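# Insert loose pipe fully into push-fit fitting

## Task

Slide the loose pipe into the fitting's open end until it is completely seated, and leave it so without the robot holding it.

## Robot and tools

Robot: two seven-joint arms, left_arm and right_arm, each with a parallel gripper whose fingers point along the gripper's +z and close along its y. Bases in the scene frame: left_arm at (-0.030, +0.293, +0.036) m, right_arm at (-0.022, -0.302, +0.036) m, both nearly unrotated. Scene frame: origin at table-top height midway between the arms, +x out over the table, +y toward left_arm, +z up. Wrist cameras are cam_left_wrist and cam_right_wrist (896x504 each); arm names do not match image sides. A camera stand sits behind the arms. The loose pipe may be nudged by outside pushes now and then.

Gripper: end_effector_position is the centre of the closed pads (pads 38 mm long); fingertips extend about 19 mm past it when closed, 6 mm when fully open. Position number: +1 fully open (85 mm), 0 about 45 mm, -1 closed; the mapping is uneven, so check position_measured_pct (roughly 50 minus 50 times the position number). Speed number: -1 about 20 mm/s, 0 about 85, +1 about 150; faster closes grip harder (roughly 100 N per pad at -1, 100 to 135 N at 0, 190 to 240 N at +1 on a 40 mm rigid part, when starting at least 1 cm wide and asking at least 1 cm narrow). To grip, command a position narrower than the part and hold it; to release, command a few mm wider. object_status: 0 moving, 1 blocked opening, 2 stopped on something before the commanded position (firm grip), 3 reached commanded position or pads met (empty or soft grip). A reading of 98 or more means pads met. Fingers hold until the position number changes by 0.01 or more. Initial gripper state is +1.

execute_actions(actions, cameras): actions is a list of actions; each action is up to 15 rows, one per 1/30 s step, with the last row held through step 15. Every row has 16 numbers in [-1, 1], one list covering both arms: left dx, dy, dz, rx, ry, rz, left gripper position, left gripper speed, then the same eight for the right arm. The six pose numbers are an offset along scene-frame axes from that arm's Hand target at the start of the action (not from the previous row); rx, ry, rz form one rotation vector about the gripper position. Scale: 1.0 = 0.6 m or 180 degrees. Repeating an offset moves further. All six zero means no new pose; always resend the gripper numbers you want, since 0 is itself a command. An empty actions list returns images and full state.

move(target, speed, blend, stop_force, zero, blocking, cameras): target is one 16-number row (same layout and scale as above) or a list of up to 15 rows, each an offset from the Hand targets at the move's start, not from the previous row. Straight-line paths, no obstacle avoidance, capped at 10 s total. speed: m/s, 0.002 to 0.5, default 0.25 (turn rate twice that in rad/s, max 0.873). blend: corner rounding in m, default 0 (stop at each target). stop_force: 25 to 80 N, one value for both arms; an arm's path ends when push against its motion exceeds it twice in a row, estimated from joint torques; unreliable with a turning gripper, near singular poses, or for loose parts that slide. With stop_force all targets in a list need identical finger numbers; do not use it when moving away from a contact. zero (with stop_force only): true re-zeros the force first. blocking=false returns after about 0.5 s while the move runs (not allowed with stop_force). The result adds a move: line (done, off_target, moving, held, fault) and limits such as paced or held.

wait(seconds 0 to 3600): lets time pass without new commands. stop(): brakes the running move. zoom_image(camera, region [x0,y0,x1,y1] pixels, at most 504 by 504): closer look at the latest image. clear_fault(arm): clears a reported torque fault on left_arm or right_arm. finished_scene(scene): ends the current scene (give its number); irreversible, so call only once the pipe is fully seated and stable without the robot.

Results: pose, Hand target (last commanded pose after clipping; next offsets count from it), joint positions, velocities and torques, flange force in gripper axes (includes held weight, has bias; no reading near singular poses), Tool commands, gripper readings, wrist depth grid (7x7 median distances in mm, 164 to 4000, - for none), and step positions for action calls. The gripper may settle short of the Hand target; send the remaining distance as an offset. Orientation commands are clipped to 32 degrees from the measured orientation each step.

Limits and hazards: joint speed caps 1.16 / 1.02 rad/s. Wrist motors are weak (about 23 N m), so heavy contact forces make them yield. Joint torque limits 104.5 N m (first four joints) and 51.3 N m (last three); exceeding one, or straying 5 degrees from plan, causes a torque fault that stops the arm until clear_fault. Arms are stiff: targets just millimetres beyond a firm contact push very hard; to stop pressing, command back past the gripper. Motors heat when holding, stretched out, or pushing; MOTOR HOT appears at 60 C and at 75 C the arm sinks for 30 to 60 s. A clearance check holds commands that bring the arms too close, but contact between arms can still end the task; never close one gripper on the other's fingers. Avoid dropping or flinging parts, slamming into the fitting or table, hard pushes, and anything leaving the table. Insert the pipe with a slow, aligned, moderate push.

Each tool is called after "Call:" by a JSON object that holds its "fn" and its "kwargs".

## Session

Call:
{"fn": "execute_actions", "kwargs": {"actions": []}}

Scene clock: 0.00 s.
left_arm: end_effector_position=(+0.3522, -0.0539, +0.3712) position_measured_pct=0.0 object_status=3 motor_current_ma=0 end_effector_quat_wxyz=(+0.103, +0.916, -0.194, +0.336) | right_arm: end_effector_position=(+0.2679, -0.3392, +0.2831) position_measured_pct=0.0 object_status=3 motor_current_ma=0 end_effector_quat_wxyz=(-0.236, +0.645, +0.581, +0.437)
Joint positions: left_arm=[0.51 0.08 0.328 1.938 -0.51 0.486 -0.793] | right_arm=[0.816 0.439 0.19 2.124 -0.867 1.46 1.367]
Joint velocities: within noise
Joint torques (N m): no reading
Flange force (N): no reading
Wrist depth (mm): cam_left_wrist=[2294 824 839 847 858 876 895 / 753 759 768 769 789 806 822 / 709 710 716 725 737 746 762 / 659 670 675 684 691 700 705 / 616 624 631 639 645 649 662 / 579 586 592 597 603 612 617 / 545 552 560 566 570 573 577] | cam_right_wrist=[1020 1101 1197 1331 1448 3418 3527 / 871 926 997 1073 1151 1278 3684 / 752 796 847 906 974 1051 1147 / 672 709 743 787 832 884 947 / 599 628 662 694 734 773 822 / 540 568 595 620 646 679 716 / 488 509 532 559 580 613 644]
Hand target: left_arm +0.3522, -0.0539, +0.3712; +0.103, +0.916, -0.194, +0.336 | right_arm +0.2679, -0.3392, +0.2831; -0.236, +0.645, +0.581, +0.437
Tool commands: left_gripper/position=+1.0 left_gripper/speed=+1.0 right_gripper/position=+1.0 right_gripper/speed=+1.0

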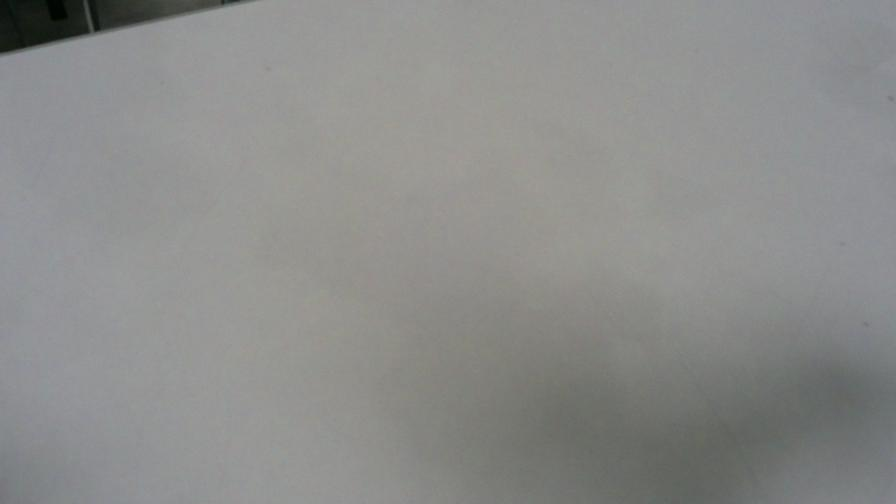

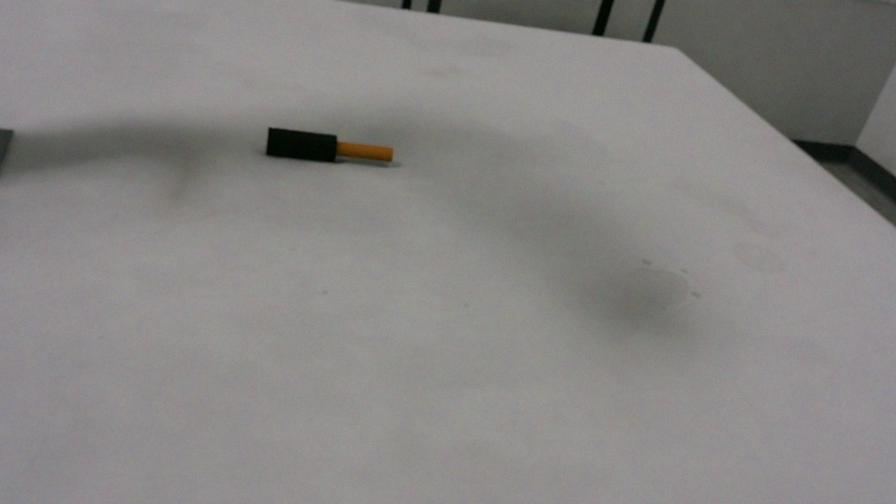

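Call:
{"fn": "move", "kwargs": {"target": [-0.25,0.75,0.06,0.068,0.22,0.127,1,1,0,-0.1,0.1,0,0,0.14,1,1], "cameras": ["all"]}}

Scene clock: 3.97 s.
left_arm: end_effector_position=(+0.2022, +0.3961, +0.4072) position_measured_pct=0.0 object_status=3 motor_current_ma=0 end_effector_quat_wxyz=(-0.001, +1.000, -0.001, +0.000) | right_arm: end_effector_position=(+0.2679, -0.3992, +0.3431) position_measured_pct=0.0 object_status=3 motor_current_ma=0 end_effector_quat_wxyz=(-0.326, +0.502, +0.708, +0.374)
Joint positions: left_arm=[0.073 -0.145 -0.476 1.761 -0.067 1.509 -1.974] | right_arm=[0.787 0.558 0.124 1.617 -0.614 1.878 1.298]
Joint torques (N m): left_arm=[1.57 -3.72 1.38 -9.88 -0.33 0.07 -0.34] | right_arm=[-2.33 -14.42 1.62 -7.35 -1.27 2.18 0.02]
Flange force (N): left_arm=[-5.3 -0.5 2.7] | right_arm=[4.3 -7.8 5.8]
Wrist depth (mm): cam_left_wrist=[554 553 553 553 553 551 550 / 553 554 553 552 552 551 550 / 553 553 553 552 551 551 549 / 553 555 553 552 552 551 550 / 553 552 552 552 550 550 549 / 553 550 552 551 550 550 551 / 553 553 552 551 553 551 548] | cam_right_wrist=[3366 3315 837 3113 3070 2973 2600 / 2895 1002 1071 1242 1359 2858 2987 / 868 878 953 1039 1114 1203 1300 / 768 810 851 901 955 1017 1087 / 690 723 758 791 833 888 933 / 626 654 679 710 746 788 826 / 571 593 619 641 672 703 730]
Hand target: left_arm +0.2022, +0.3961, +0.4072; -0.001, +1.000, -0.001, +0.000 | right_arm +0.2679, -0.3992, +0.3431; -0.326, +0.502, +0.708, +0.374
Off the commanded pose: left_arm 0.000 m, 0 deg | right_arm 0.000 m, 0 deg.
move: done

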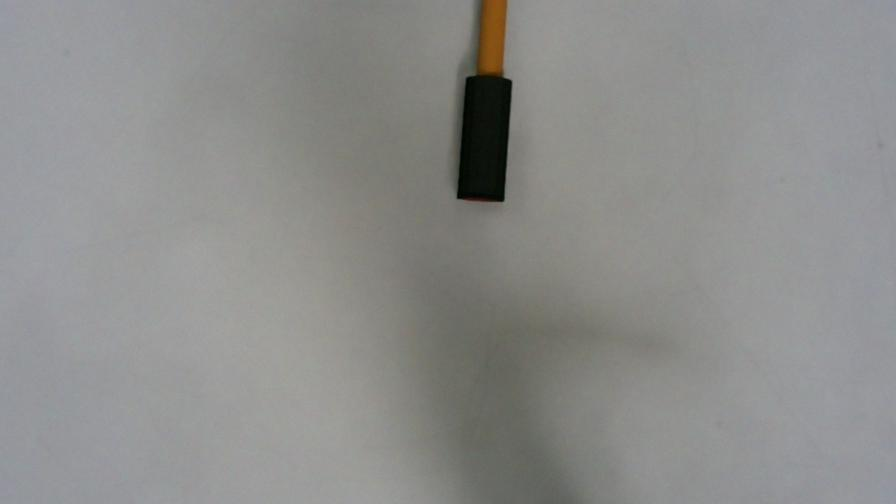

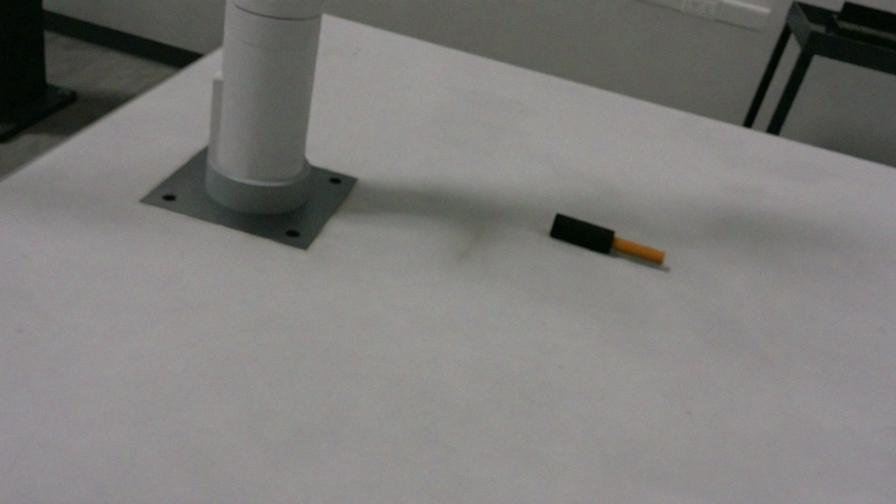

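Call:
{"fn": "zoom_image", "kwargs": {"camera": "cam_right_wrist", "region": [500, 160, 740, 295]}}

Call:
{"fn": "move", "kwargs": {"target": [0.2,0,0.03,0,0,0,1,1,-0.1,0.1,0.25,0,0,-0.5,1,1], "cameras": ["all"]}}

Scaled by 2.100 from the camera's image (finer frame: 1280x720).

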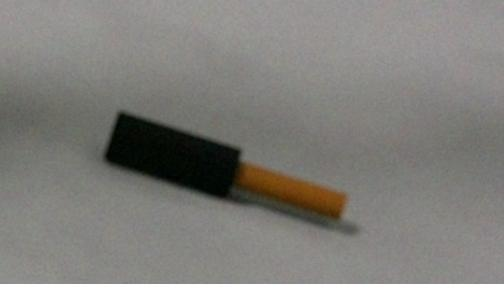

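Scene clock: 8.20 s.
left_arm: end_effector_position=(+0.3222, +0.3961, +0.4252) position_measured_pct=0.0 object_status=3 motor_current_ma=0 end_effector_quat_wxyz=(-0.001, +1.000, -0.001, +0.000) | right_arm: end_effector_position=(+0.2079, -0.3392, +0.4931) position_measured_pct=0.0 object_status=3 motor_current_ma=0 end_effector_quat_wxyz=(+0.034, +0.856, +0.145, +0.495)
Joint positions: left_arm=[0.055 0.146 -0.477 1.439 0.066 1.572 -1.997] | right_arm=[1.227 -0.689 0.141 2.232 -0.938 1.413 0.117]
Joint torques (N m): left_arm=[1.53 -9.79 0.24 -9.92 -0.33 0.06 -0.31] | right_arm=[-2.4 4.36 2.16 -11.34 -2.63 -0.36 0.08]
Flange force (N): left_arm=[-5.1 -1.3 2.5] | right_arm=[1.6 -8.6 8.7]
Wrist depth (mm): cam_left_wrist=[573 570 571 569 569 568 570 / 571 571 569 570 569 569 566 / 572 570 569 570 569 568 567 / 571 570 571 569 569 569 566 / 571 573 568 569 571 568 567 / 571 571 571 567 568 568 567 / 570 570 570 571 569 566 566] | cam_right_wrist=[3366 3299 1768 2511 2858 2809 2821 / 3188 3070 2774 1696 1704 3000 2895 / 1131 2908 2833 3098 3157 3157 3084 / 1002 1061 1112 2908 3098 3219 3172 / 902 944 993 1039 1085 2858 3084 / 823 853 897 934 981 1025 2695 / 748 775 812 845 883 921 962]
Hand target: left_arm +0.3222, +0.3961, +0.4252; -0.001, +1.000, -0.001, +0.000 | right_arm +0.2079, -0.3392, +0.4931; +0.034, +0.856, +0.145, +0.495
Off the commanded pose: left_arm 0.000 m, 0 deg | right_arm 0.000 m, 0 deg.
move: done

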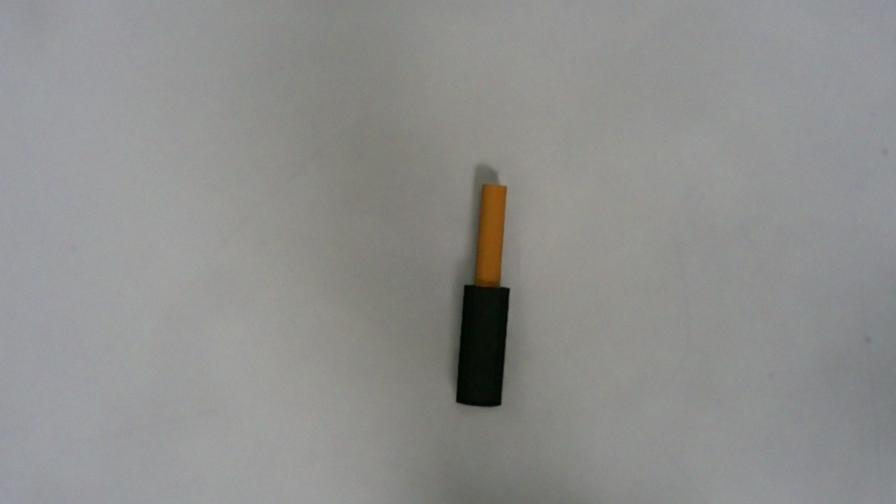

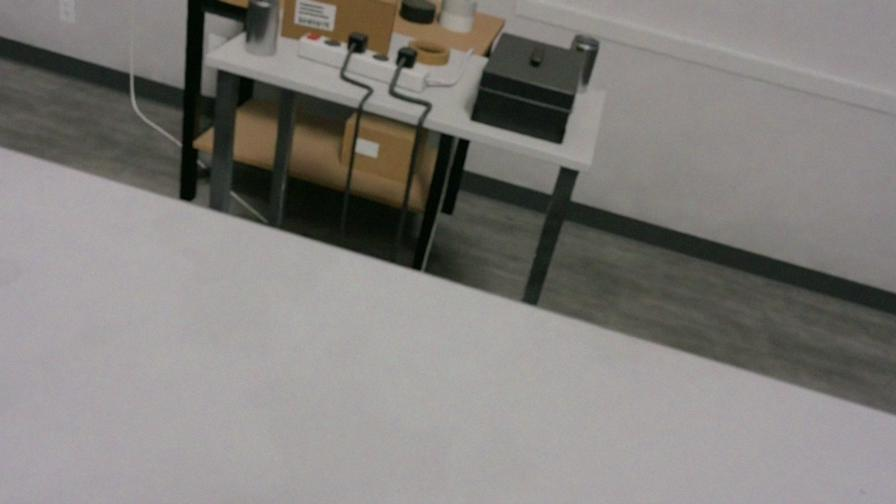

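Call:
{"fn": "move", "kwargs": {"target": [-0.25,0.3,0.15,0,0,0,1,1,0.0,0.23,0.1,0.023,0.331,-0.097,1,1], "cameras": ["all"]}}

Scene clock: 11.70 s.
left_arm: end_effector_position=(+0.1722, +0.5761, +0.5152) position_measured_pct=0.0 object_status=3 motor_current_ma=0 end_effector_quat_wxyz=(-0.001, +1.000, -0.001, +0.000) | right_arm: end_effector_position=(+0.2079, -0.2012, +0.5531) position_measured_pct=0.0 object_status=3 motor_current_ma=0 end_effector_quat_wxyz=(+0.000, +1.000, +0.000, +0.001)
Joint positions: left_arm=[-0.415 0.153 -0.751 1.161 0.109 1.865 -2.707] | right_arm=[1.535 -0.437 -1.046 1.23 -0.438 2.096 -1.333]
Joint torques (N m): left_arm=[1.55 -8.48 -0.08 -9.49 -0.33 0.11 -0.35] | right_arm=[-2.36 6.6 4.8 -8.95 -0.09 -0.1 0.04]
Flange force (N): left_arm=[-4.2 0.9 3.3] | right_arm=[15.0 -2.1 2.3]
Wrist depth (mm): cam_left_wrist=[660 661 660 660 660 658 660 / 658 659 660 661 660 658 658 / 660 660 658 659 658 660 658 / 662 659 660 662 656 659 658 / 660 662 659 658 657 656 655 / 660 658 660 657 657 659 657 / 659 658 660 660 658 656 660] | cam_right_wrist=[699 699 696 695 694 696 694 / 696 694 695 696 696 694 692 / 698 699 697 696 695 693 693 / 696 696 697 699 695 695 692 / 699 699 699 699 694 695 694 / 697 698 697 695 698 694 699 / 701 697 698 696 697 698 699]
Hand target: left_arm +0.1722, +0.5761, +0.5152; -0.001, +1.000, -0.001, +0.000 | right_arm +0.2079, -0.2012, +0.5531; +0.000, +1.000, +0.000, +0.001
Off the commanded pose: left_arm 0.000 m, 0 deg | right_arm 0.000 m, 0 deg.
joint sent to its limit (right arm) — joint 6 (wrist pitch), upper limit. The joint targets still meet the commanded pose.
move: done

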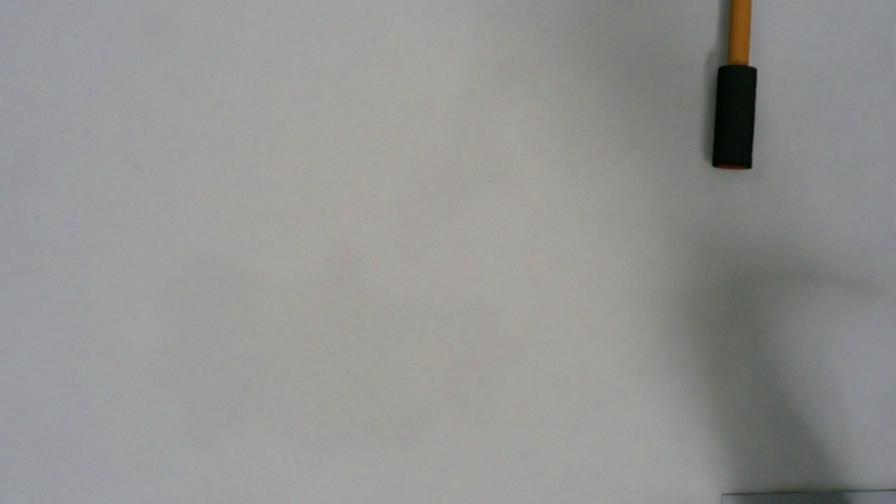

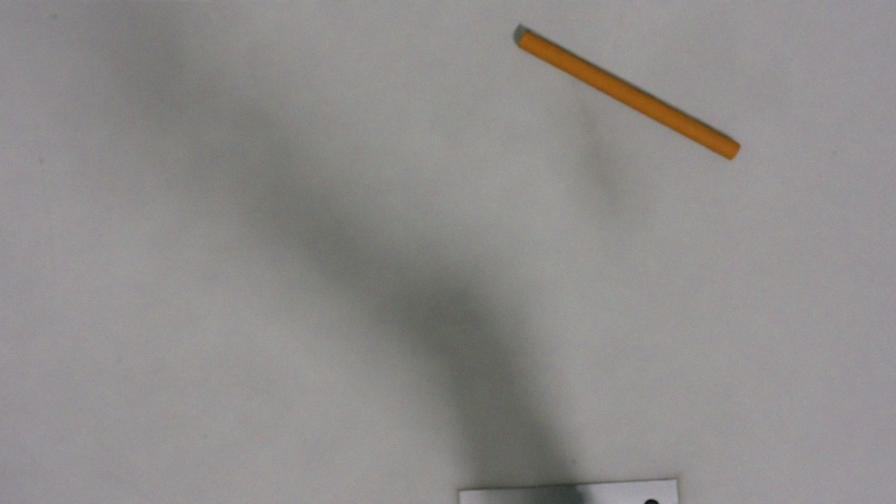

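Call:
{"fn": "move", "kwargs": {"target": [0.167,-0.337,-0.642,0,0,0,1,1,0.293,-0.235,-0.555,0,0,0.343,1,1], "cameras": ["all"], "speed": 0.35}}

Scene clock: 15.73 s.
left_arm: end_effector_position=(+0.2724, +0.3739, +0.1300) position_measured_pct=0.0 object_status=3 motor_current_ma=0 end_effector_quat_wxyz=(-0.001, +1.000, -0.001, +0.000) | right_arm: end_effector_position=(+0.3837, -0.3422, +0.2201) position_measured_pct=0.0 object_status=3 motor_current_ma=0 end_effector_quat_wxyz=(+0.000, +0.858, +0.513, +0.001)
Joint positions: left_arm=[-0.011 0.397 -0.409 2.228 0.29 0.565 -2.218] | right_arm=[2.626 -0.578 -2.126 1.797 -0.555 1.083 0.144]
Joint torques (N m): left_arm=[1.5 -10.49 -0.15 -5.52 -0.36 0.12 -0.3] | right_arm=[-2.44 14.46 5.92 -8.72 -0.09 -0.07 0.03]
Flange force (N): left_arm=[-5.7 -2.4 -1.2] | right_arm=[-5.1 4.5 9.0]
Wrist depth (mm): cam_left_wrist=[274 275 274 274 274 275 274 / 274 275 275 255 275 275 274 / 275 274 275 250 275 275 275 / 275 275 275 250 275 275 275 / 275 275 275 250 275 275 275 / 275 275 275 275 275 275 275 / 275 275 275 275 275 275 275] | cam_right_wrist=[364 364 366 365 366 366 367 / 364 364 365 365 365 366 366 / 365 364 366 367 366 366 367 / 364 365 366 366 366 367 367 / 366 365 365 365 365 366 366 / 364 365 366 365 366 367 368 / 365 366 366 367 366 367 368]
Hand target: left_arm +0.2724, +0.3739, +0.1300; -0.001, +1.000, -0.001, +0.000 | right_arm +0.3837, -0.3422, +0.2201; +0.000, +0.858, +0.513, +0.001
Off the commanded pose: left_arm 0.000 m, 0 deg | right_arm 0.000 m, 0 deg.
move: done

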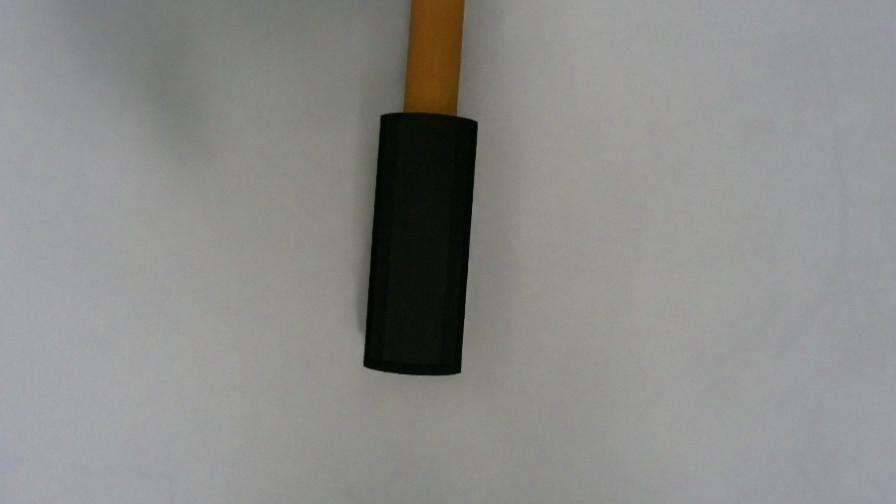

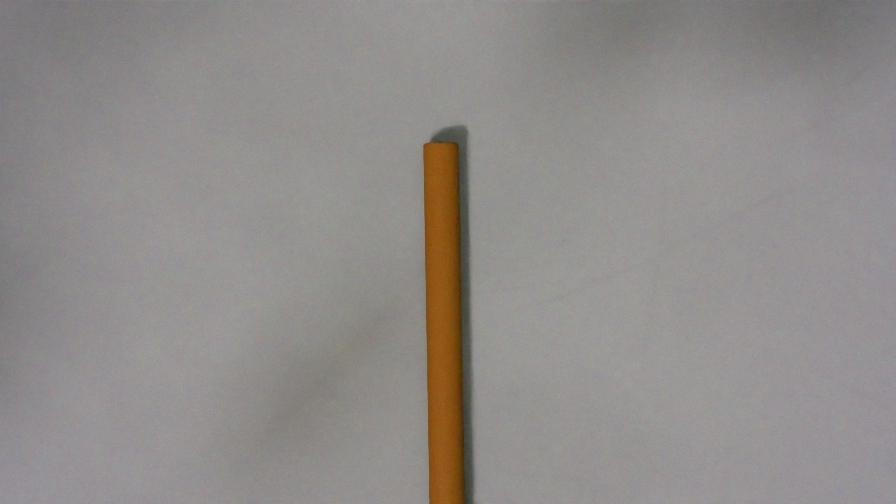

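Call:
{"fn": "move", "kwargs": {"target": [[0.092,0.0135,-0.08,0,0,-0.021,1,1,-0.033,-0.0575,-0.25,0,0,0.005,1,1],[0.092,0.0135,-0.18,0,0,-0.021,1,1,-0.033,-0.0575,-0.328,0,0,0.005,1,1],[0.092,0.0135,-0.18,0,0,-0.021,-0.8,-0.9,-0.033,-0.0575,-0.328,0,0,0.005,-1,-0.7]], "blend": [0.02,0,0], "cameras": ["all"]}}

Scene clock: 21.07 s.
left_arm: end_effector_position=(+0.3276, +0.3820, +0.0220) position_measured_pct=70.6 object_status=0 motor_current_ma=1000 end_effector_quat_wxyz=(-0.001, +0.999, -0.034, +0.000) | right_arm: end_effector_position=(+0.3639, -0.3767, +0.0233) position_measured_pct=84.8 object_status=2 motor_current_ma=50 end_effector_quat_wxyz=(+0.000, +0.854, +0.520, +0.001)
Joint positions: left_arm=[-0.149 0.734 -0.214 2.125 0.458 0.325 -2.391] | right_arm=[2.944 -0.88 -2.479 2.03 -1.006 0.598 0.639]
Joint torques (N m): left_arm=[2.07 -8.03 1.37 -3.98 0 -0.83 -0.33] | right_arm=[-2.67 12.9 3.56 -5.57 -0.79 -0.7 -0.02]
Flange force (N): left_arm=[-9.8 -2.0 -24.6] | right_arm=[-10.1 -8.9 -6.3]
Wrist depth (mm): cam_left_wrist=[167 167 167 - 167 167 167 / 167 167 167 - 167 167 167 / 167 167 167 - 167 167 167 / 167 167 167 - 167 167 167 / 167 167 167 - 167 167 167 / 167 167 167 - 167 167 167 / 167 167 167 - 167 167 167] | cam_right_wrist=[171 170 170 170 170 170 170 / 171 170 170 170 170 170 170 / 170 170 170 170 170 170 170 / 170 170 170 170 170 170 170 / 170 170 170 170 170 170 170 / 170 170 170 170 170 170 170 / 170 170 170 - 170 170 170]
Hand target: left_arm +0.3276, +0.3820, +0.0220; -0.001, +0.999, -0.034, +0.000 | right_arm +0.3639, -0.3767, +0.0233; +0.000, +0.854, +0.520, +0.001
Off the commanded pose: left_arm 0.000 m, 0 deg | right_arm 0.000 m, 0 deg.
move: done

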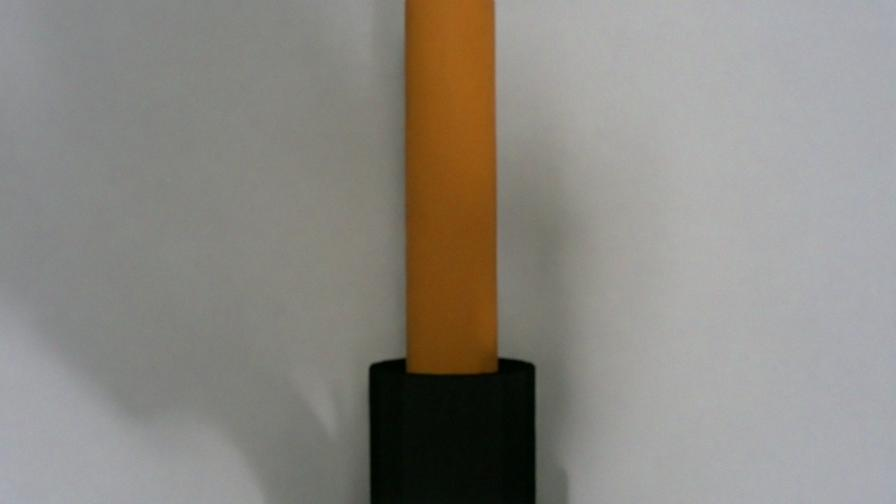

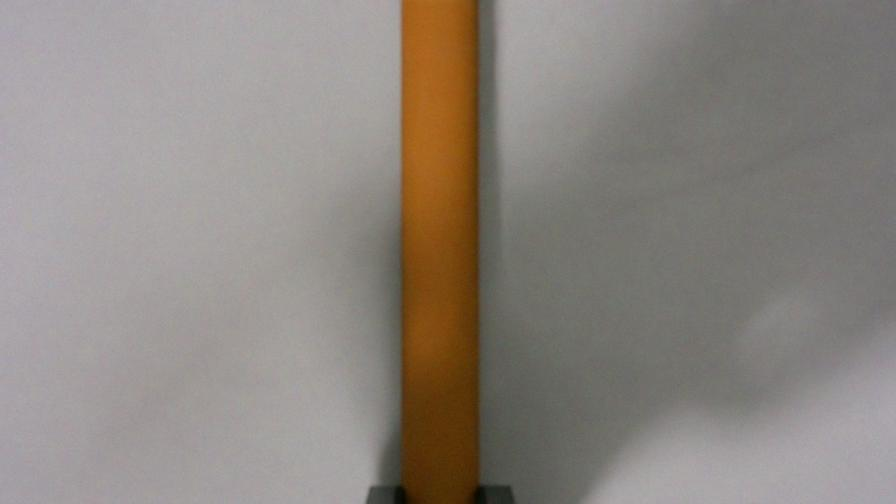

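Call:
{"fn": "move", "kwargs": {"target": [0,0,0.05,0,0,0,-0.8,-0.9,0,0,0.05,0,0,0,-1,-0.7], "stop_force": 30, "speed": 0.04, "cameras": ["all"]}}

Scene clock: 22.80 s.
left_arm: end_effector_position=(+0.3276, +0.3820, +0.0520) position_measured_pct=70.6 object_status=2 motor_current_ma=50 end_effector_quat_wxyz=(+0.000, +0.999, -0.034, +0.000) | right_arm: end_effector_position=(+0.3639, -0.3767, +0.0533) position_measured_pct=84.8 object_status=2 motor_current_ma=50 end_effector_quat_wxyz=(+0.000, +0.854, +0.520, +0.001)
Joint positions: left_arm=[-0.106 0.66 -0.273 2.116 0.42 0.416 -2.356] | right_arm=[2.899 -0.826 -2.407 2.021 -0.926 0.667 0.573]
Joint torques (N m): left_arm=[1.57 -14.52 -0.27 -4.28 -0.31 0.07 -0.34] | right_arm=[-2.48 16.88 6.1 -5.38 -0.07 -0.05 -0.02]
Flange force (N): left_arm=[-5.5 -1.9 -1.4] | right_arm=[-8.2 -3.7 10.9]
Wrist depth (mm): cam_left_wrist=[198 198 198 - 198 198 197 / 198 198 198 - 198 197 197 / 198 198 198 - 197 198 197 / 197 198 198 - 197 197 197 / 197 198 197 - 197 197 197 / 197 197 197 - 197 197 197 / 197 197 197 - 197 197 197] | cam_right_wrist=[199 199 199 - 200 200 201 / 199 199 200 - 200 200 201 / 199 199 199 - 200 200 201 / 199 199 199 - 200 201 201 / 199 199 199 - 200 200 201 / 199 199 199 - 200 200 201 / 199 199 200 - 200 200 201]
Hand target: left_arm +0.3276, +0.3820, +0.0520; +0.000, +0.999, -0.034, +0.000 | right_arm +0.3639, -0.3767, +0.0533; +0.000, +0.854, +0.520, +0.001
Off the commanded pose: left_arm 0.000 m, 0 deg | right_arm 0.000 m, 0 deg.
move: done

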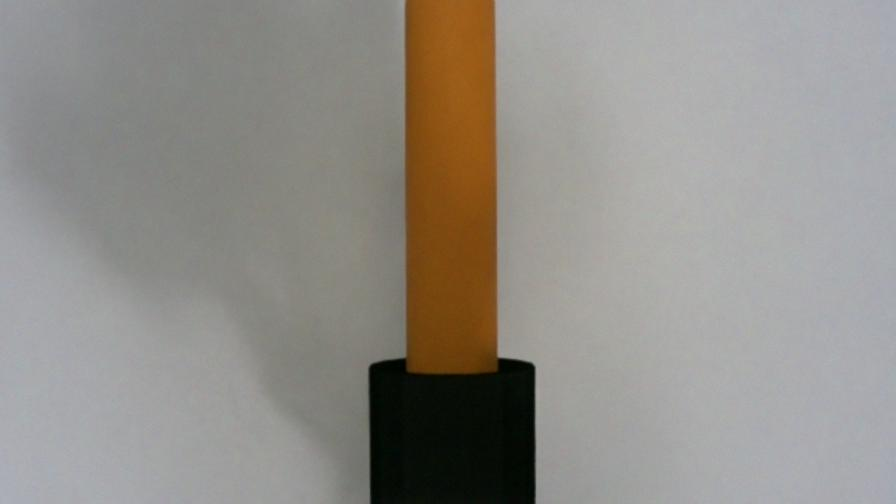

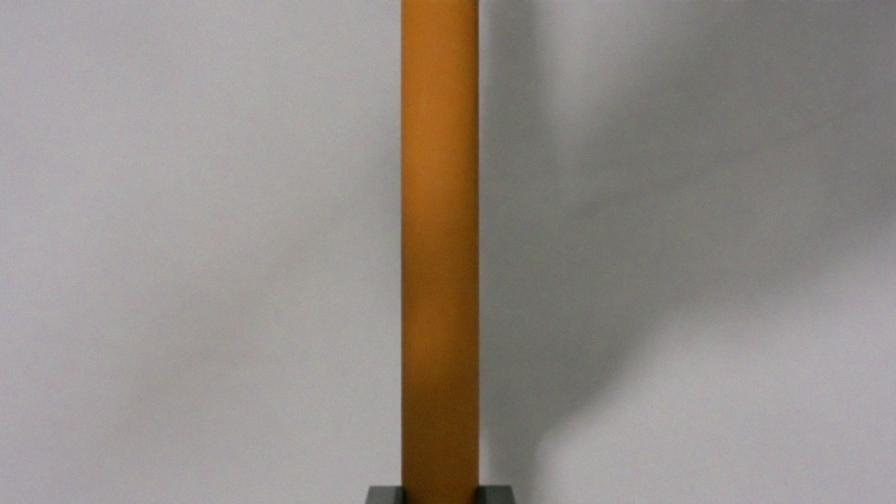

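Call:
{"fn": "move", "kwargs": {"target": [0.054,-0.437,0.247,0,0,0.521,-0.8,-0.9,-0.0065,0.471,0.254,0,0,0.152,-1,-0.7], "speed": 0.3, "cameras": ["all"]}}

Scene clock: 26.60 s.
left_arm: end_effector_position=(+0.3600, +0.1198, +0.2002) position_measured_pct=70.6 object_status=2 motor_current_ma=50 end_effector_quat_wxyz=(-0.001, +0.708, +0.707, +0.000) | right_arm: end_effector_position=(+0.3600, -0.0941, +0.2057) position_measured_pct=84.8 object_status=2 motor_current_ma=50 end_effector_quat_wxyz=(-0.001, +0.707, +0.707, +0.000)
Joint positions: left_arm=[0.964 0.574 -0.891 1.768 0.508 1.049 -0.119] | right_arm=[2.123 -0.617 -2.24 1.732 -0.547 1.064 0.006]
Joint torques (N m): left_arm=[1.53 -13.79 -3.03 -7.76 -0.38 0.11 -0.33] | right_arm=[-2.36 16.13 6.02 -8.89 -0.07 -0.08 0.03]
Flange force (N): left_arm=[4.0 -2.1 0.3] | right_arm=[-5.0 2.9 8.5]
Wrist depth (mm): cam_left_wrist=[347 347 347 347 347 347 347 / 347 347 347 346 346 347 346 / 347 346 346 346 346 346 346 / 345 346 346 346 345 345 345 / 346 346 345 345 345 345 345 / 345 345 - 345 344 345 344 / 345 345 - - - 344 345] | cam_right_wrist=[351 351 352 352 353 354 353 / 350 350 352 352 352 354 353 / 352 351 352 352 352 353 353 / 349 351 351 352 351 353 354 / 350 350 351 352 352 353 353 / 350 350 351 351 352 352 353 / 349 350 351 351 353 352 353]
Hand target: left_arm +0.3600, +0.1198, +0.2002; -0.001, +0.708, +0.707, +0.000 | right_arm +0.3600, -0.0941, +0.2057; -0.001, +0.707, +0.707, +0.000
Off the commanded pose: left_arm 0.000 m, 0 deg | right_arm 0.000 m, 0 deg.
move: done

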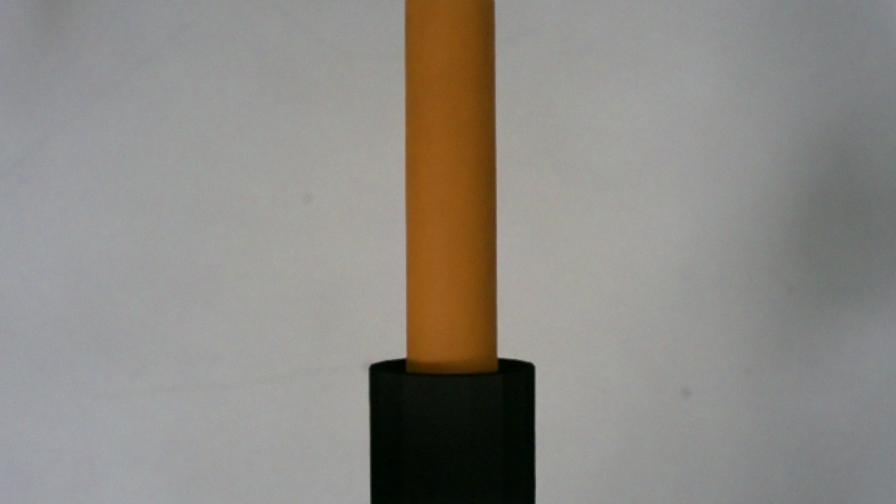

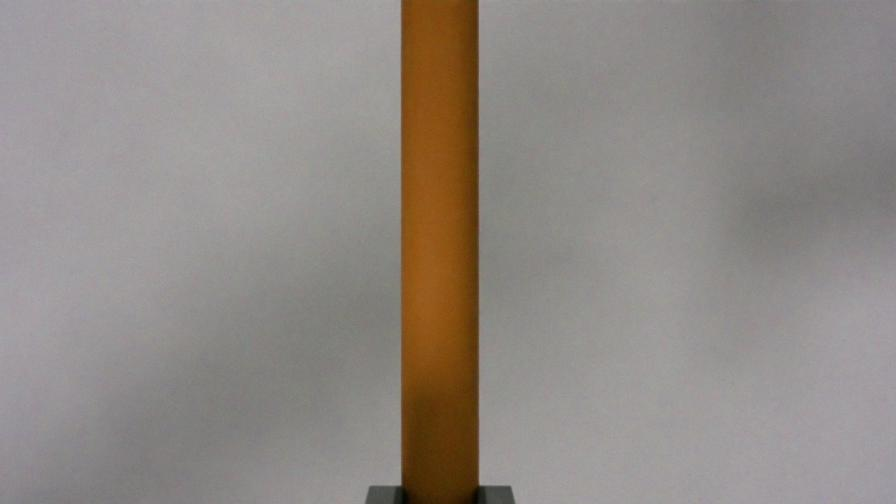

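Call:
{"fn": "move", "kwargs": {"target": [0.0667,-0.1167,-0.1667,0,0,0,-0.8,-0.9,0,0,0,0,0,0,-1,-0.7], "cameras": ["cam_right_wrist"]}}

Scene clock: 28.20 s.
left_arm: end_effector_position=(+0.4001, +0.0499, +0.1001) position_measured_pct=70.6 object_status=2 motor_current_ma=50 end_effector_quat_wxyz=(-0.001, +0.707, +0.707, +0.000) | right_arm: end_effector_position=(+0.3600, -0.0944, +0.2056) position_measured_pct=84.8 object_status=2 motor_current_ma=50 end_effector_quat_wxyz=(+0.000, +0.707, +0.707, +0.000)
Joint positions: left_arm=[0.923 0.836 -0.755 1.642 0.678 0.944 -0.089] | right_arm=[2.123 -0.617 -2.24 1.733 -0.547 1.064 0.006]
Joint torques (N m): left_arm=[13.88 -20.9 7.14 -14.73 6.32 0.19 0.73] | right_arm=[-16.43 20.78 -6.94 -16.57 -9.77 0.76 0.61]
Flange force (N): left_arm=[36.7 -4.9 -3.1] | right_arm=[-38.5 6.2 9.5]
Wrist depth (mm): cam_left_wrist=[249 248 248 247 246 246 245 / 248 248 247 247 246 246 245 / 247 247 247 246 245 245 245 / 248 247 246 246 245 245 245 / 247 246 246 245 245 244 244 / 246 246 246 - 244 244 243 / 246 246 246 - 244 244 243] | cam_right_wrist=[349 350 350 349 350 350 351 / 350 350 350 349 351 350 350 / 348 349 350 350 350 352 352 / 348 349 350 352 351 352 353 / 351 350 351 351 351 351 352 / 351 351 351 352 352 351 353 / 350 351 352 352 352 353 354]
Hand target: left_arm +0.4001, +0.0498, +0.1001; -0.001, +0.708, +0.707, +0.000 | right_arm +0.3600, -0.0941, +0.2057; -0.001, +0.707, +0.707, +0.000
Off the commanded pose: left_arm 0.000 m, 0 deg | right_arm 0.000 m, 0 deg.
move: done

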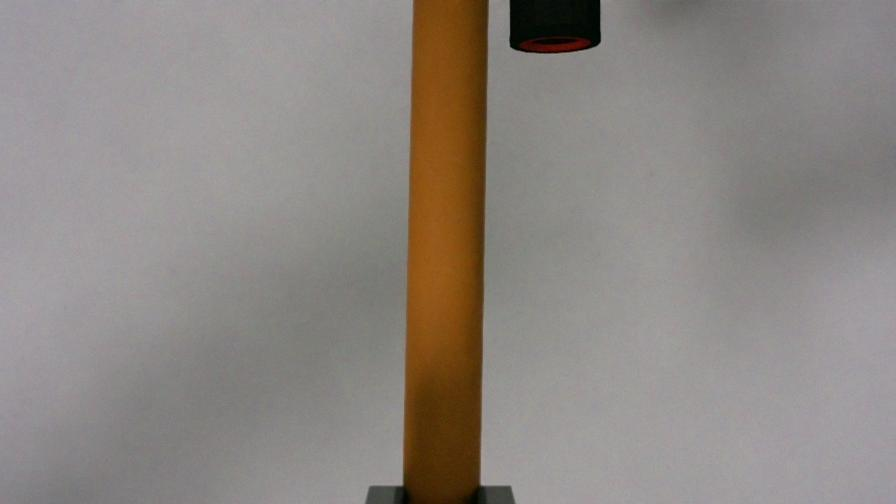

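Call:
{"fn": "move", "kwargs": {"target": [[0.05,0.1167,0,0,0,0,-0.8,-0.9,0,0,0,0,0,0,-1,-0.7],[0.125,0.1,0,0,0,0,-0.8,-0.9,0,0,0,0,0,0,-1,-0.7],[0.125,0.0,0,0,0,0,-0.8,-0.9,0,0,0,0,0,0,-1,-0.7]], "blend": [0.02,0.02,0], "cameras": ["cam_right_wrist"]}}

Scene clock: 30.33 s.
left_arm: end_effector_position=(+0.4750, +0.0498, +0.1001) position_measured_pct=70.6 object_status=2 motor_current_ma=50 end_effector_quat_wxyz=(-0.001, +0.708, +0.707, +0.000) | right_arm: end_effector_position=(+0.3600, -0.0941, +0.2057) position_measured_pct=84.8 object_status=2 motor_current_ma=50 end_effector_quat_wxyz=(-0.001, +0.707, +0.707, +0.000)
Joint positions: left_arm=[0.794 0.944 -0.739 1.376 0.667 1.078 -0.063] | right_arm=[2.123 -0.617 -2.24 1.732 -0.547 1.064 0.006]
Joint torques (N m): left_arm=[1.51 -20.99 -4.01 -7.14 -0.39 0.13 -0.31] | right_arm=[-2.47 16.06 5.99 -8.86 -0.05 -0.05 -0.01]
Flange force (N): left_arm=[3.6 -2.6 -0.5] | right_arm=[-5.3 3.0 8.5]
Wrist depth (mm): cam_left_wrist=[245 245 245 245 245 245 244 / 245 245 245 245 244 245 245 / 245 245 244 244 244 244 244 / 245 244 244 244 244 245 244 / 245 245 244 245 244 244 244 / 245 244 244 - 244 244 244 / 244 244 244 - 244 244 244] | cam_right_wrist=[349 350 352 350 352 351 252 / 350 350 351 352 352 352 352 / 350 351 352 352 351 352 354 / 351 350 350 352 352 352 353 / 350 350 351 352 352 353 353 / 350 350 351 351 351 352 352 / 350 351 350 352 352 352 354]
Hand target: left_arm +0.4751, +0.0498, +0.1001; -0.001, +0.708, +0.707, +0.000 | right_arm +0.3600, -0.0941, +0.2057; -0.001, +0.707, +0.707, +0.000
Off the commanded pose: left_arm 0.000 m, 0 deg | right_arm 0.000 m, 0 deg.
move: done

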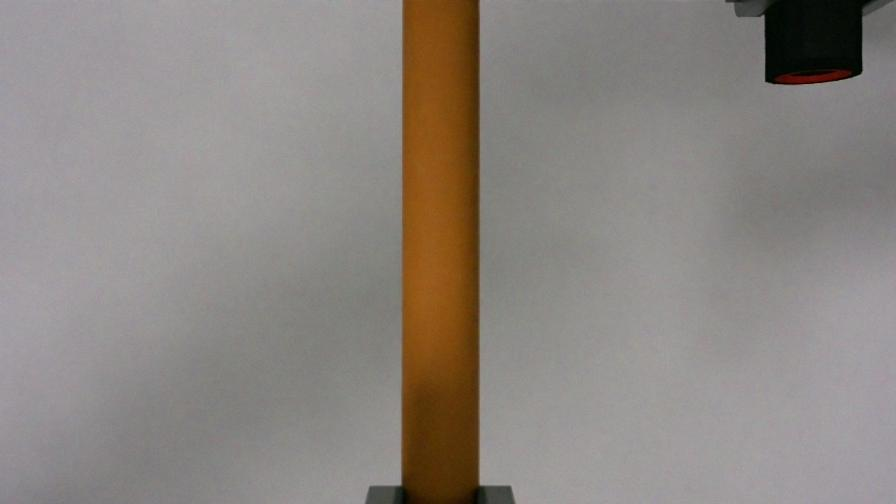

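Call:
{"fn": "move", "kwargs": {"target": [[0,0.22,0,0,0,0,-0.8,-0.9,0,0,0,0,0,0,-1,-0.7],[-0.3833,0.22,0,0,0,0,-0.8,-0.9,0,0,0,0,0,0,-1,-0.7],[-0.3833,0,0,0,0,0,-0.8,-0.9,0,0,0,0,0,0,-1,-0.7]], "blend": [0.04,0.04,0], "cameras": ["cam_right_wrist"]}}

Call:
{"fn": "zoom_image", "kwargs": {"camera": "cam_right_wrist", "region": [0, 0, 200, 120]}}

Scene clock: 33.33 s.
left_arm: end_effector_position=(+0.2451, +0.0498, +0.1001) position_measured_pct=70.6 object_status=2 motor_current_ma=50 end_effector_quat_wxyz=(-0.001, +0.708, +0.707, +0.000) | right_arm: end_effector_position=(+0.3600, -0.0941, +0.2057) position_measured_pct=84.8 object_status=2 motor_current_ma=50 end_effector_quat_wxyz=(-0.001, +0.707, +0.707, +0.000)
Joint positions: left_arm=[1.212 0.643 -0.771 2.079 0.705 0.701 -0.035] | right_arm=[2.123 -0.617 -2.24 1.732 -0.547 1.064 0.006]
Joint torques (N m): left_arm=[1.56 -13.04 -2.55 -5.37 -0.38 0.2 -0.33] | right_arm=[-2.46 16.07 5.97 -8.8 -0.13 -0.09 -0.01]
Flange force (N): left_arm=[5.6 -1.1 0.2] | right_arm=[-5.1 3.2 8.2]
Wrist depth (mm): cam_left_wrist=[246 246 246 246 246 246 246 / 246 246 246 246 246 246 246 / 246 246 246 246 246 246 246 / 246 246 246 246 246 246 246 / 245 246 246 246 246 245 245 / 245 245 245 - 245 246 245 / 245 245 245 - 245 245 245] | cam_right_wrist=[248 351 350 350 352 352 353 / 351 352 351 351 352 352 353 / 350 351 352 351 352 352 352 / 351 351 351 352 352 352 353 / 350 350 350 351 352 352 353 / 350 350 352 352 352 353 354 / 350 351 351 351 353 352 352]
Hand target: left_arm +0.2451, +0.0498, +0.1001; -0.001, +0.708, +0.707, +0.000 | right_arm +0.3600, -0.0941, +0.2057; -0.001, +0.707, +0.707, +0.000
Off the commanded pose: left_arm 0.000 m, 0 deg | right_arm 0.000 m, 0 deg.
move: done

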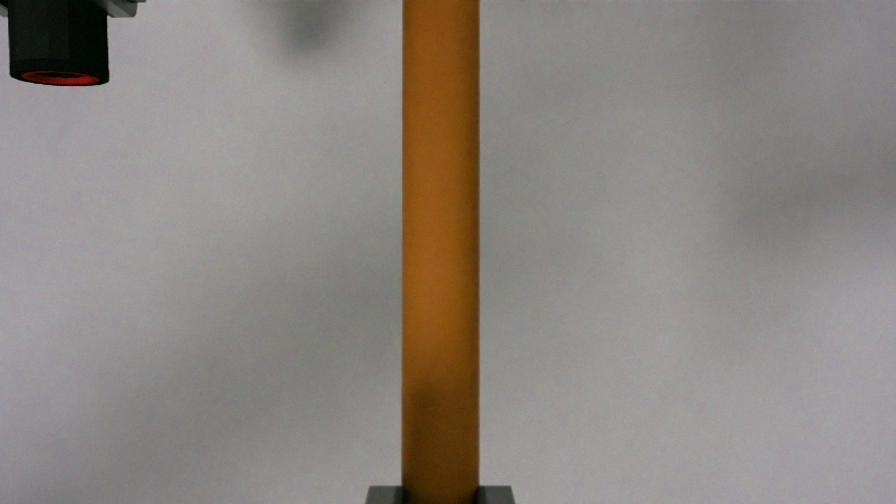

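Scaled by 2.520 from the camera's image (finer frame: 1280x720).

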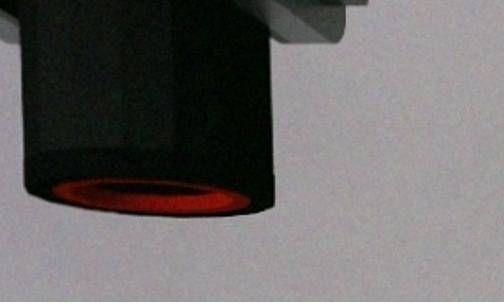

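Call:
{"fn": "move", "kwargs": {"target": [[0,0.15,0,0,0,0,-0.8,-0.9,0,0,0,0,0,0,-1,-0.7],[0.1937,0.15,0.1655,0,0,0,-0.8,-0.9,0,0,0,0,0,0,-1,-0.7],[0.1937,0.117,0.1655,0,0,0,-0.8,-0.9,0,0.045,0,0,0,0,-1,-0.7]], "blend": [0.02,0.01,0]}}

Call:
{"fn": "move", "kwargs": {"target": [0,0,0,0,0,0,-0.8,-0.9,0,0.12,0,0,0,0,-1,-0.7], "stop_force": 30, "speed": 0.02, "cameras": ["all"]}}

Scene clock: 36.13 s.
left_arm: end_effector_position=(+0.3613, +0.1199, +0.1994) position_measured_pct=70.6 object_status=2 motor_current_ma=50 end_effector_quat_wxyz=(-0.001, +0.708, +0.707, +0.000) | right_arm: end_effector_position=(+0.3600, -0.0671, +0.2057) position_measured_pct=84.8 object_status=2 motor_current_ma=50 end_effector_quat_wxyz=(-0.001, +0.707, +0.707, +0.000)
Joint positions: left_arm=[0.962 0.577 -0.891 1.766 0.511 1.049 -0.123] | right_arm=[2.089 -0.642 -2.248 1.687 -0.557 1.087 -0.05]
Joint torques (N m): left_arm=[1.56 -14.07 -2.98 -7.92 -0.41 0.13 -0.35] | right_arm=[-2.32 16.68 6.17 -8.84 -0.1 -0.15 0.01]
Flange force (N): left_arm=[4.1 -2.3 0.9] | right_arm=[-4.7 2.8 7.5]
Wrist depth (mm): cam_left_wrist=[345 345 345 345 345 345 345 / 344 345 345 345 344 345 345 / 344 345 344 344 344 345 344 / 345 345 345 345 344 344 344 / 344 344 344 344 345 344 344 / 345 344 - 344 344 344 343 / 344 344 - - - 344 344] | cam_right_wrist=[348 349 350 350 352 351 352 / 349 350 350 351 352 351 352 / 350 350 350 351 352 352 352 / 350 351 351 351 351 352 353 / 350 350 351 352 352 352 353 / 350 350 351 352 351 352 353 / 351 350 351 352 352 353 355]
Hand target: left_arm +0.3613, +0.1200, +0.1994; -0.001, +0.708, +0.707, +0.000 | right_arm +0.3600, -0.0671, +0.2057; -0.001, +0.707, +0.707, +0.000
Off the commanded pose: left_arm 0.000 m, 0 deg | right_arm 0.000 m, 0 deg.
move: done

Scene clock: 38.07 s.
left_arm: end_effector_position=(+0.3613, +0.1200, +0.1994) position_measured_pct=70.6 object_status=2 motor_current_ma=50 end_effector_quat_wxyz=(-0.001, +0.708, +0.707, +0.000) | right_arm: end_effector_position=(+0.3602, -0.0413, +0.2056) position_measured_pct=84.8 object_status=2 motor_current_ma=50 end_effector_quat_wxyz=(+0.000, +0.707, +0.707, +0.000)
Joint positions: left_arm=[0.962 0.577 -0.891 1.766 0.511 1.049 -0.123] | right_arm=[2.062 -0.67 -2.256 1.637 -0.567 1.111 -0.103]
Joint torques (N m): left_arm=[16.38 -19.11 11.55 -16.65 11.5 0.7 0.14] | right_arm=[-19.35 21.39 -9.2 -18.93 -12.22 -0.4 0.24]
Flange force (N): left_arm=[44.8 -5.9 1.1] | right_arm=[-45.7 7.0 5.1]
Wrist depth (mm): cam_left_wrist=[348 348 347 347 347 347 346 / 347 347 346 346 346 345 346 / 346 346 346 346 - 346 345 / 346 345 345 345 346 345 345 / 345 345 345 345 344 344 344 / 345 344 - 344 344 344 344 / 344 344 - - - 343 343] | cam_right_wrist=[348 349 349 349 350 350 350 / 350 350 349 349 350 350 350 / 350 350 350 350 351 351 351 / 350 350 350 352 350 351 352 / 350 350 351 350 351 351 351 / 351 351 352 352 352 352 351 / 352 351 351 352 351 352 352]
Hand target: left_arm +0.3613, +0.1200, +0.1994; -0.001, +0.708, +0.707, +0.000 | right_arm +0.3602, -0.0413, +0.2056; +0.000, +0.707, +0.707, +0.000 (not the last commanded pose)
Off the commanded pose: left_arm 0.000 m, 0 deg | right_arm 0.046 m, 0 deg.
move: contact (right_arm)

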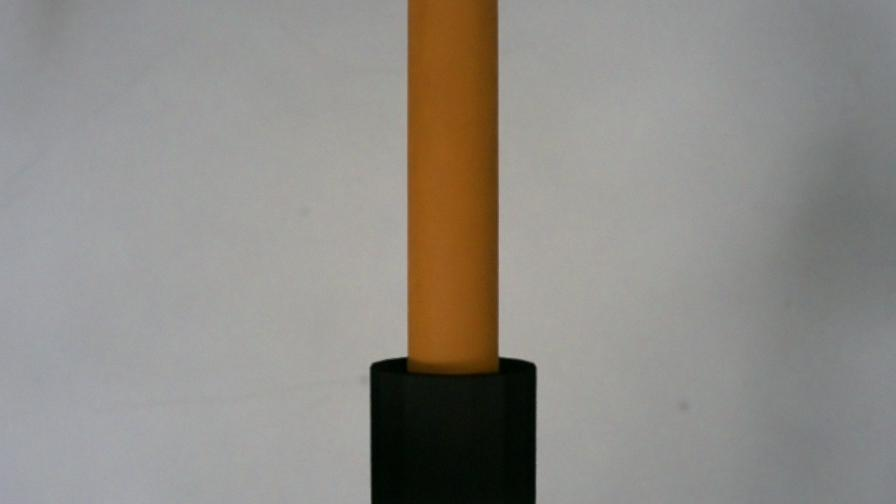

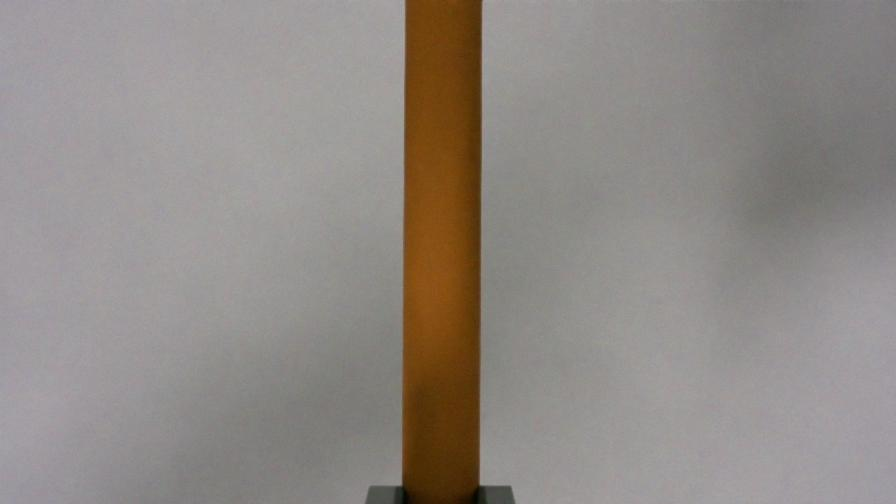

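Call:
{"fn": "move", "kwargs": {"target": [0,0,0,0,0,0,-0.8,-0.9,0,0.08,0,0,0,0,-1,-0.7], "stop_force": 50, "speed": 0.015, "cameras": ["cam_right_wrist"]}}

Scene clock: 41.90 s.
left_arm: end_effector_position=(+0.3613, +0.1200, +0.1994) position_measured_pct=70.6 object_status=2 motor_current_ma=50 end_effector_quat_wxyz=(-0.001, +0.708, +0.707, +0.000) | right_arm: end_effector_position=(+0.3601, -0.0027, +0.2056) position_measured_pct=84.8 object_status=2 motor_current_ma=50 end_effector_quat_wxyz=(+0.000, +0.707, +0.707, +0.000)
Joint positions: left_arm=[0.962 0.577 -0.891 1.766 0.511 1.049 -0.123] | right_arm=[2.028 -0.712 -2.268 1.556 -0.582 1.15 -0.18]
Joint torques (N m): left_arm=[1.54 -12.83 -2.64 -7.15 -0.37 0.15 -0.35] | right_arm=[-2.31 19.82 6.92 -9.76 -0.41 -0.15 0.03]
Flange force (N): left_arm=[4.1 -2.4 -2.3] | right_arm=[-4.7 2.2 9.4]
Wrist depth (mm): cam_left_wrist=[347 346 347 346 346 346 346 / 346 346 347 346 346 346 345 / 346 346 346 346 346 345 345 / 346 345 345 345 345 345 345 / 345 345 345 345 345 345 344 / 345 - 344 344 344 - 344 / 345 - 344 343 344 - 343] | cam_right_wrist=[349 349 350 185 350 351 350 / 350 348 350 186 351 351 351 / 350 350 350 183 351 351 352 / 350 350 350 177 350 351 351 / 351 351 351 352 352 351 351 / 350 351 351 351 352 352 352 / 352 351 352 352 352 352 352]
Hand target: left_arm +0.3613, +0.1200, +0.1994; -0.001, +0.708, +0.707, +0.000 | right_arm +0.3601, -0.0027, +0.2056; +0.000, +0.707, +0.707, +0.000 (not the last commanded pose)
Off the commanded pose: left_arm 0.000 m, 0 deg | right_arm 0.009 m, 0 deg.
move: held (right_arm; a check stopped the path); limits=held
pose unreachable (right arm): on one or more control steps of this call, first in action 0 (counted from 0), this arm could not follow its commanded pose, so it was not sent that pose on those steps. It may still have moved: this result reports where it is.
cause: moving toward the commanded pose would bring a part of the arm too close to another arm (a part of this arm just beyond joint 7 (wrist roll) and a part of the left arm just beyond its joint 7 (wrist roll), at the place that arm is still heading or pushing toward).

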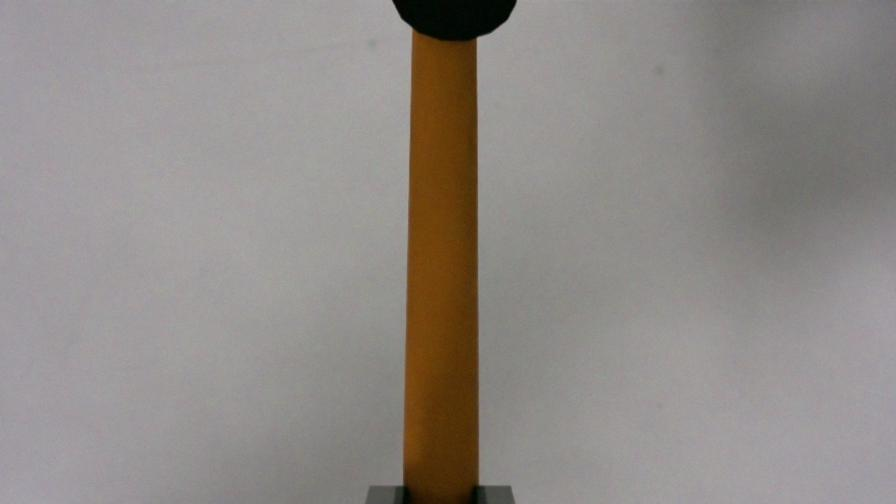

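Call:
{"fn": "zoom_image", "kwargs": {"camera": "cam_right_wrist", "region": [360, 0, 540, 100]}}

Call:
{"fn": "zoom_image", "kwargs": {"camera": "cam_left_wrist", "region": [300, 204, 600, 504]}}

Scaled by 2.800 from the camera's image (finer frame: 1280x720).

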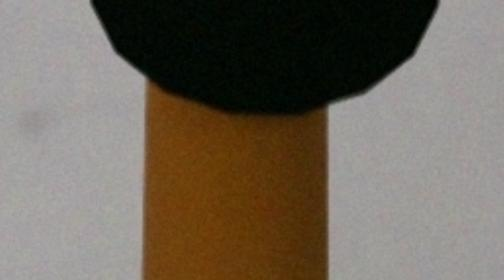

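This scene's latest camera images include none from cam_left_wrist. They are from: cam_right_wrist. cam_left_wrist's image comes with the result of a call that names it in "cameras".


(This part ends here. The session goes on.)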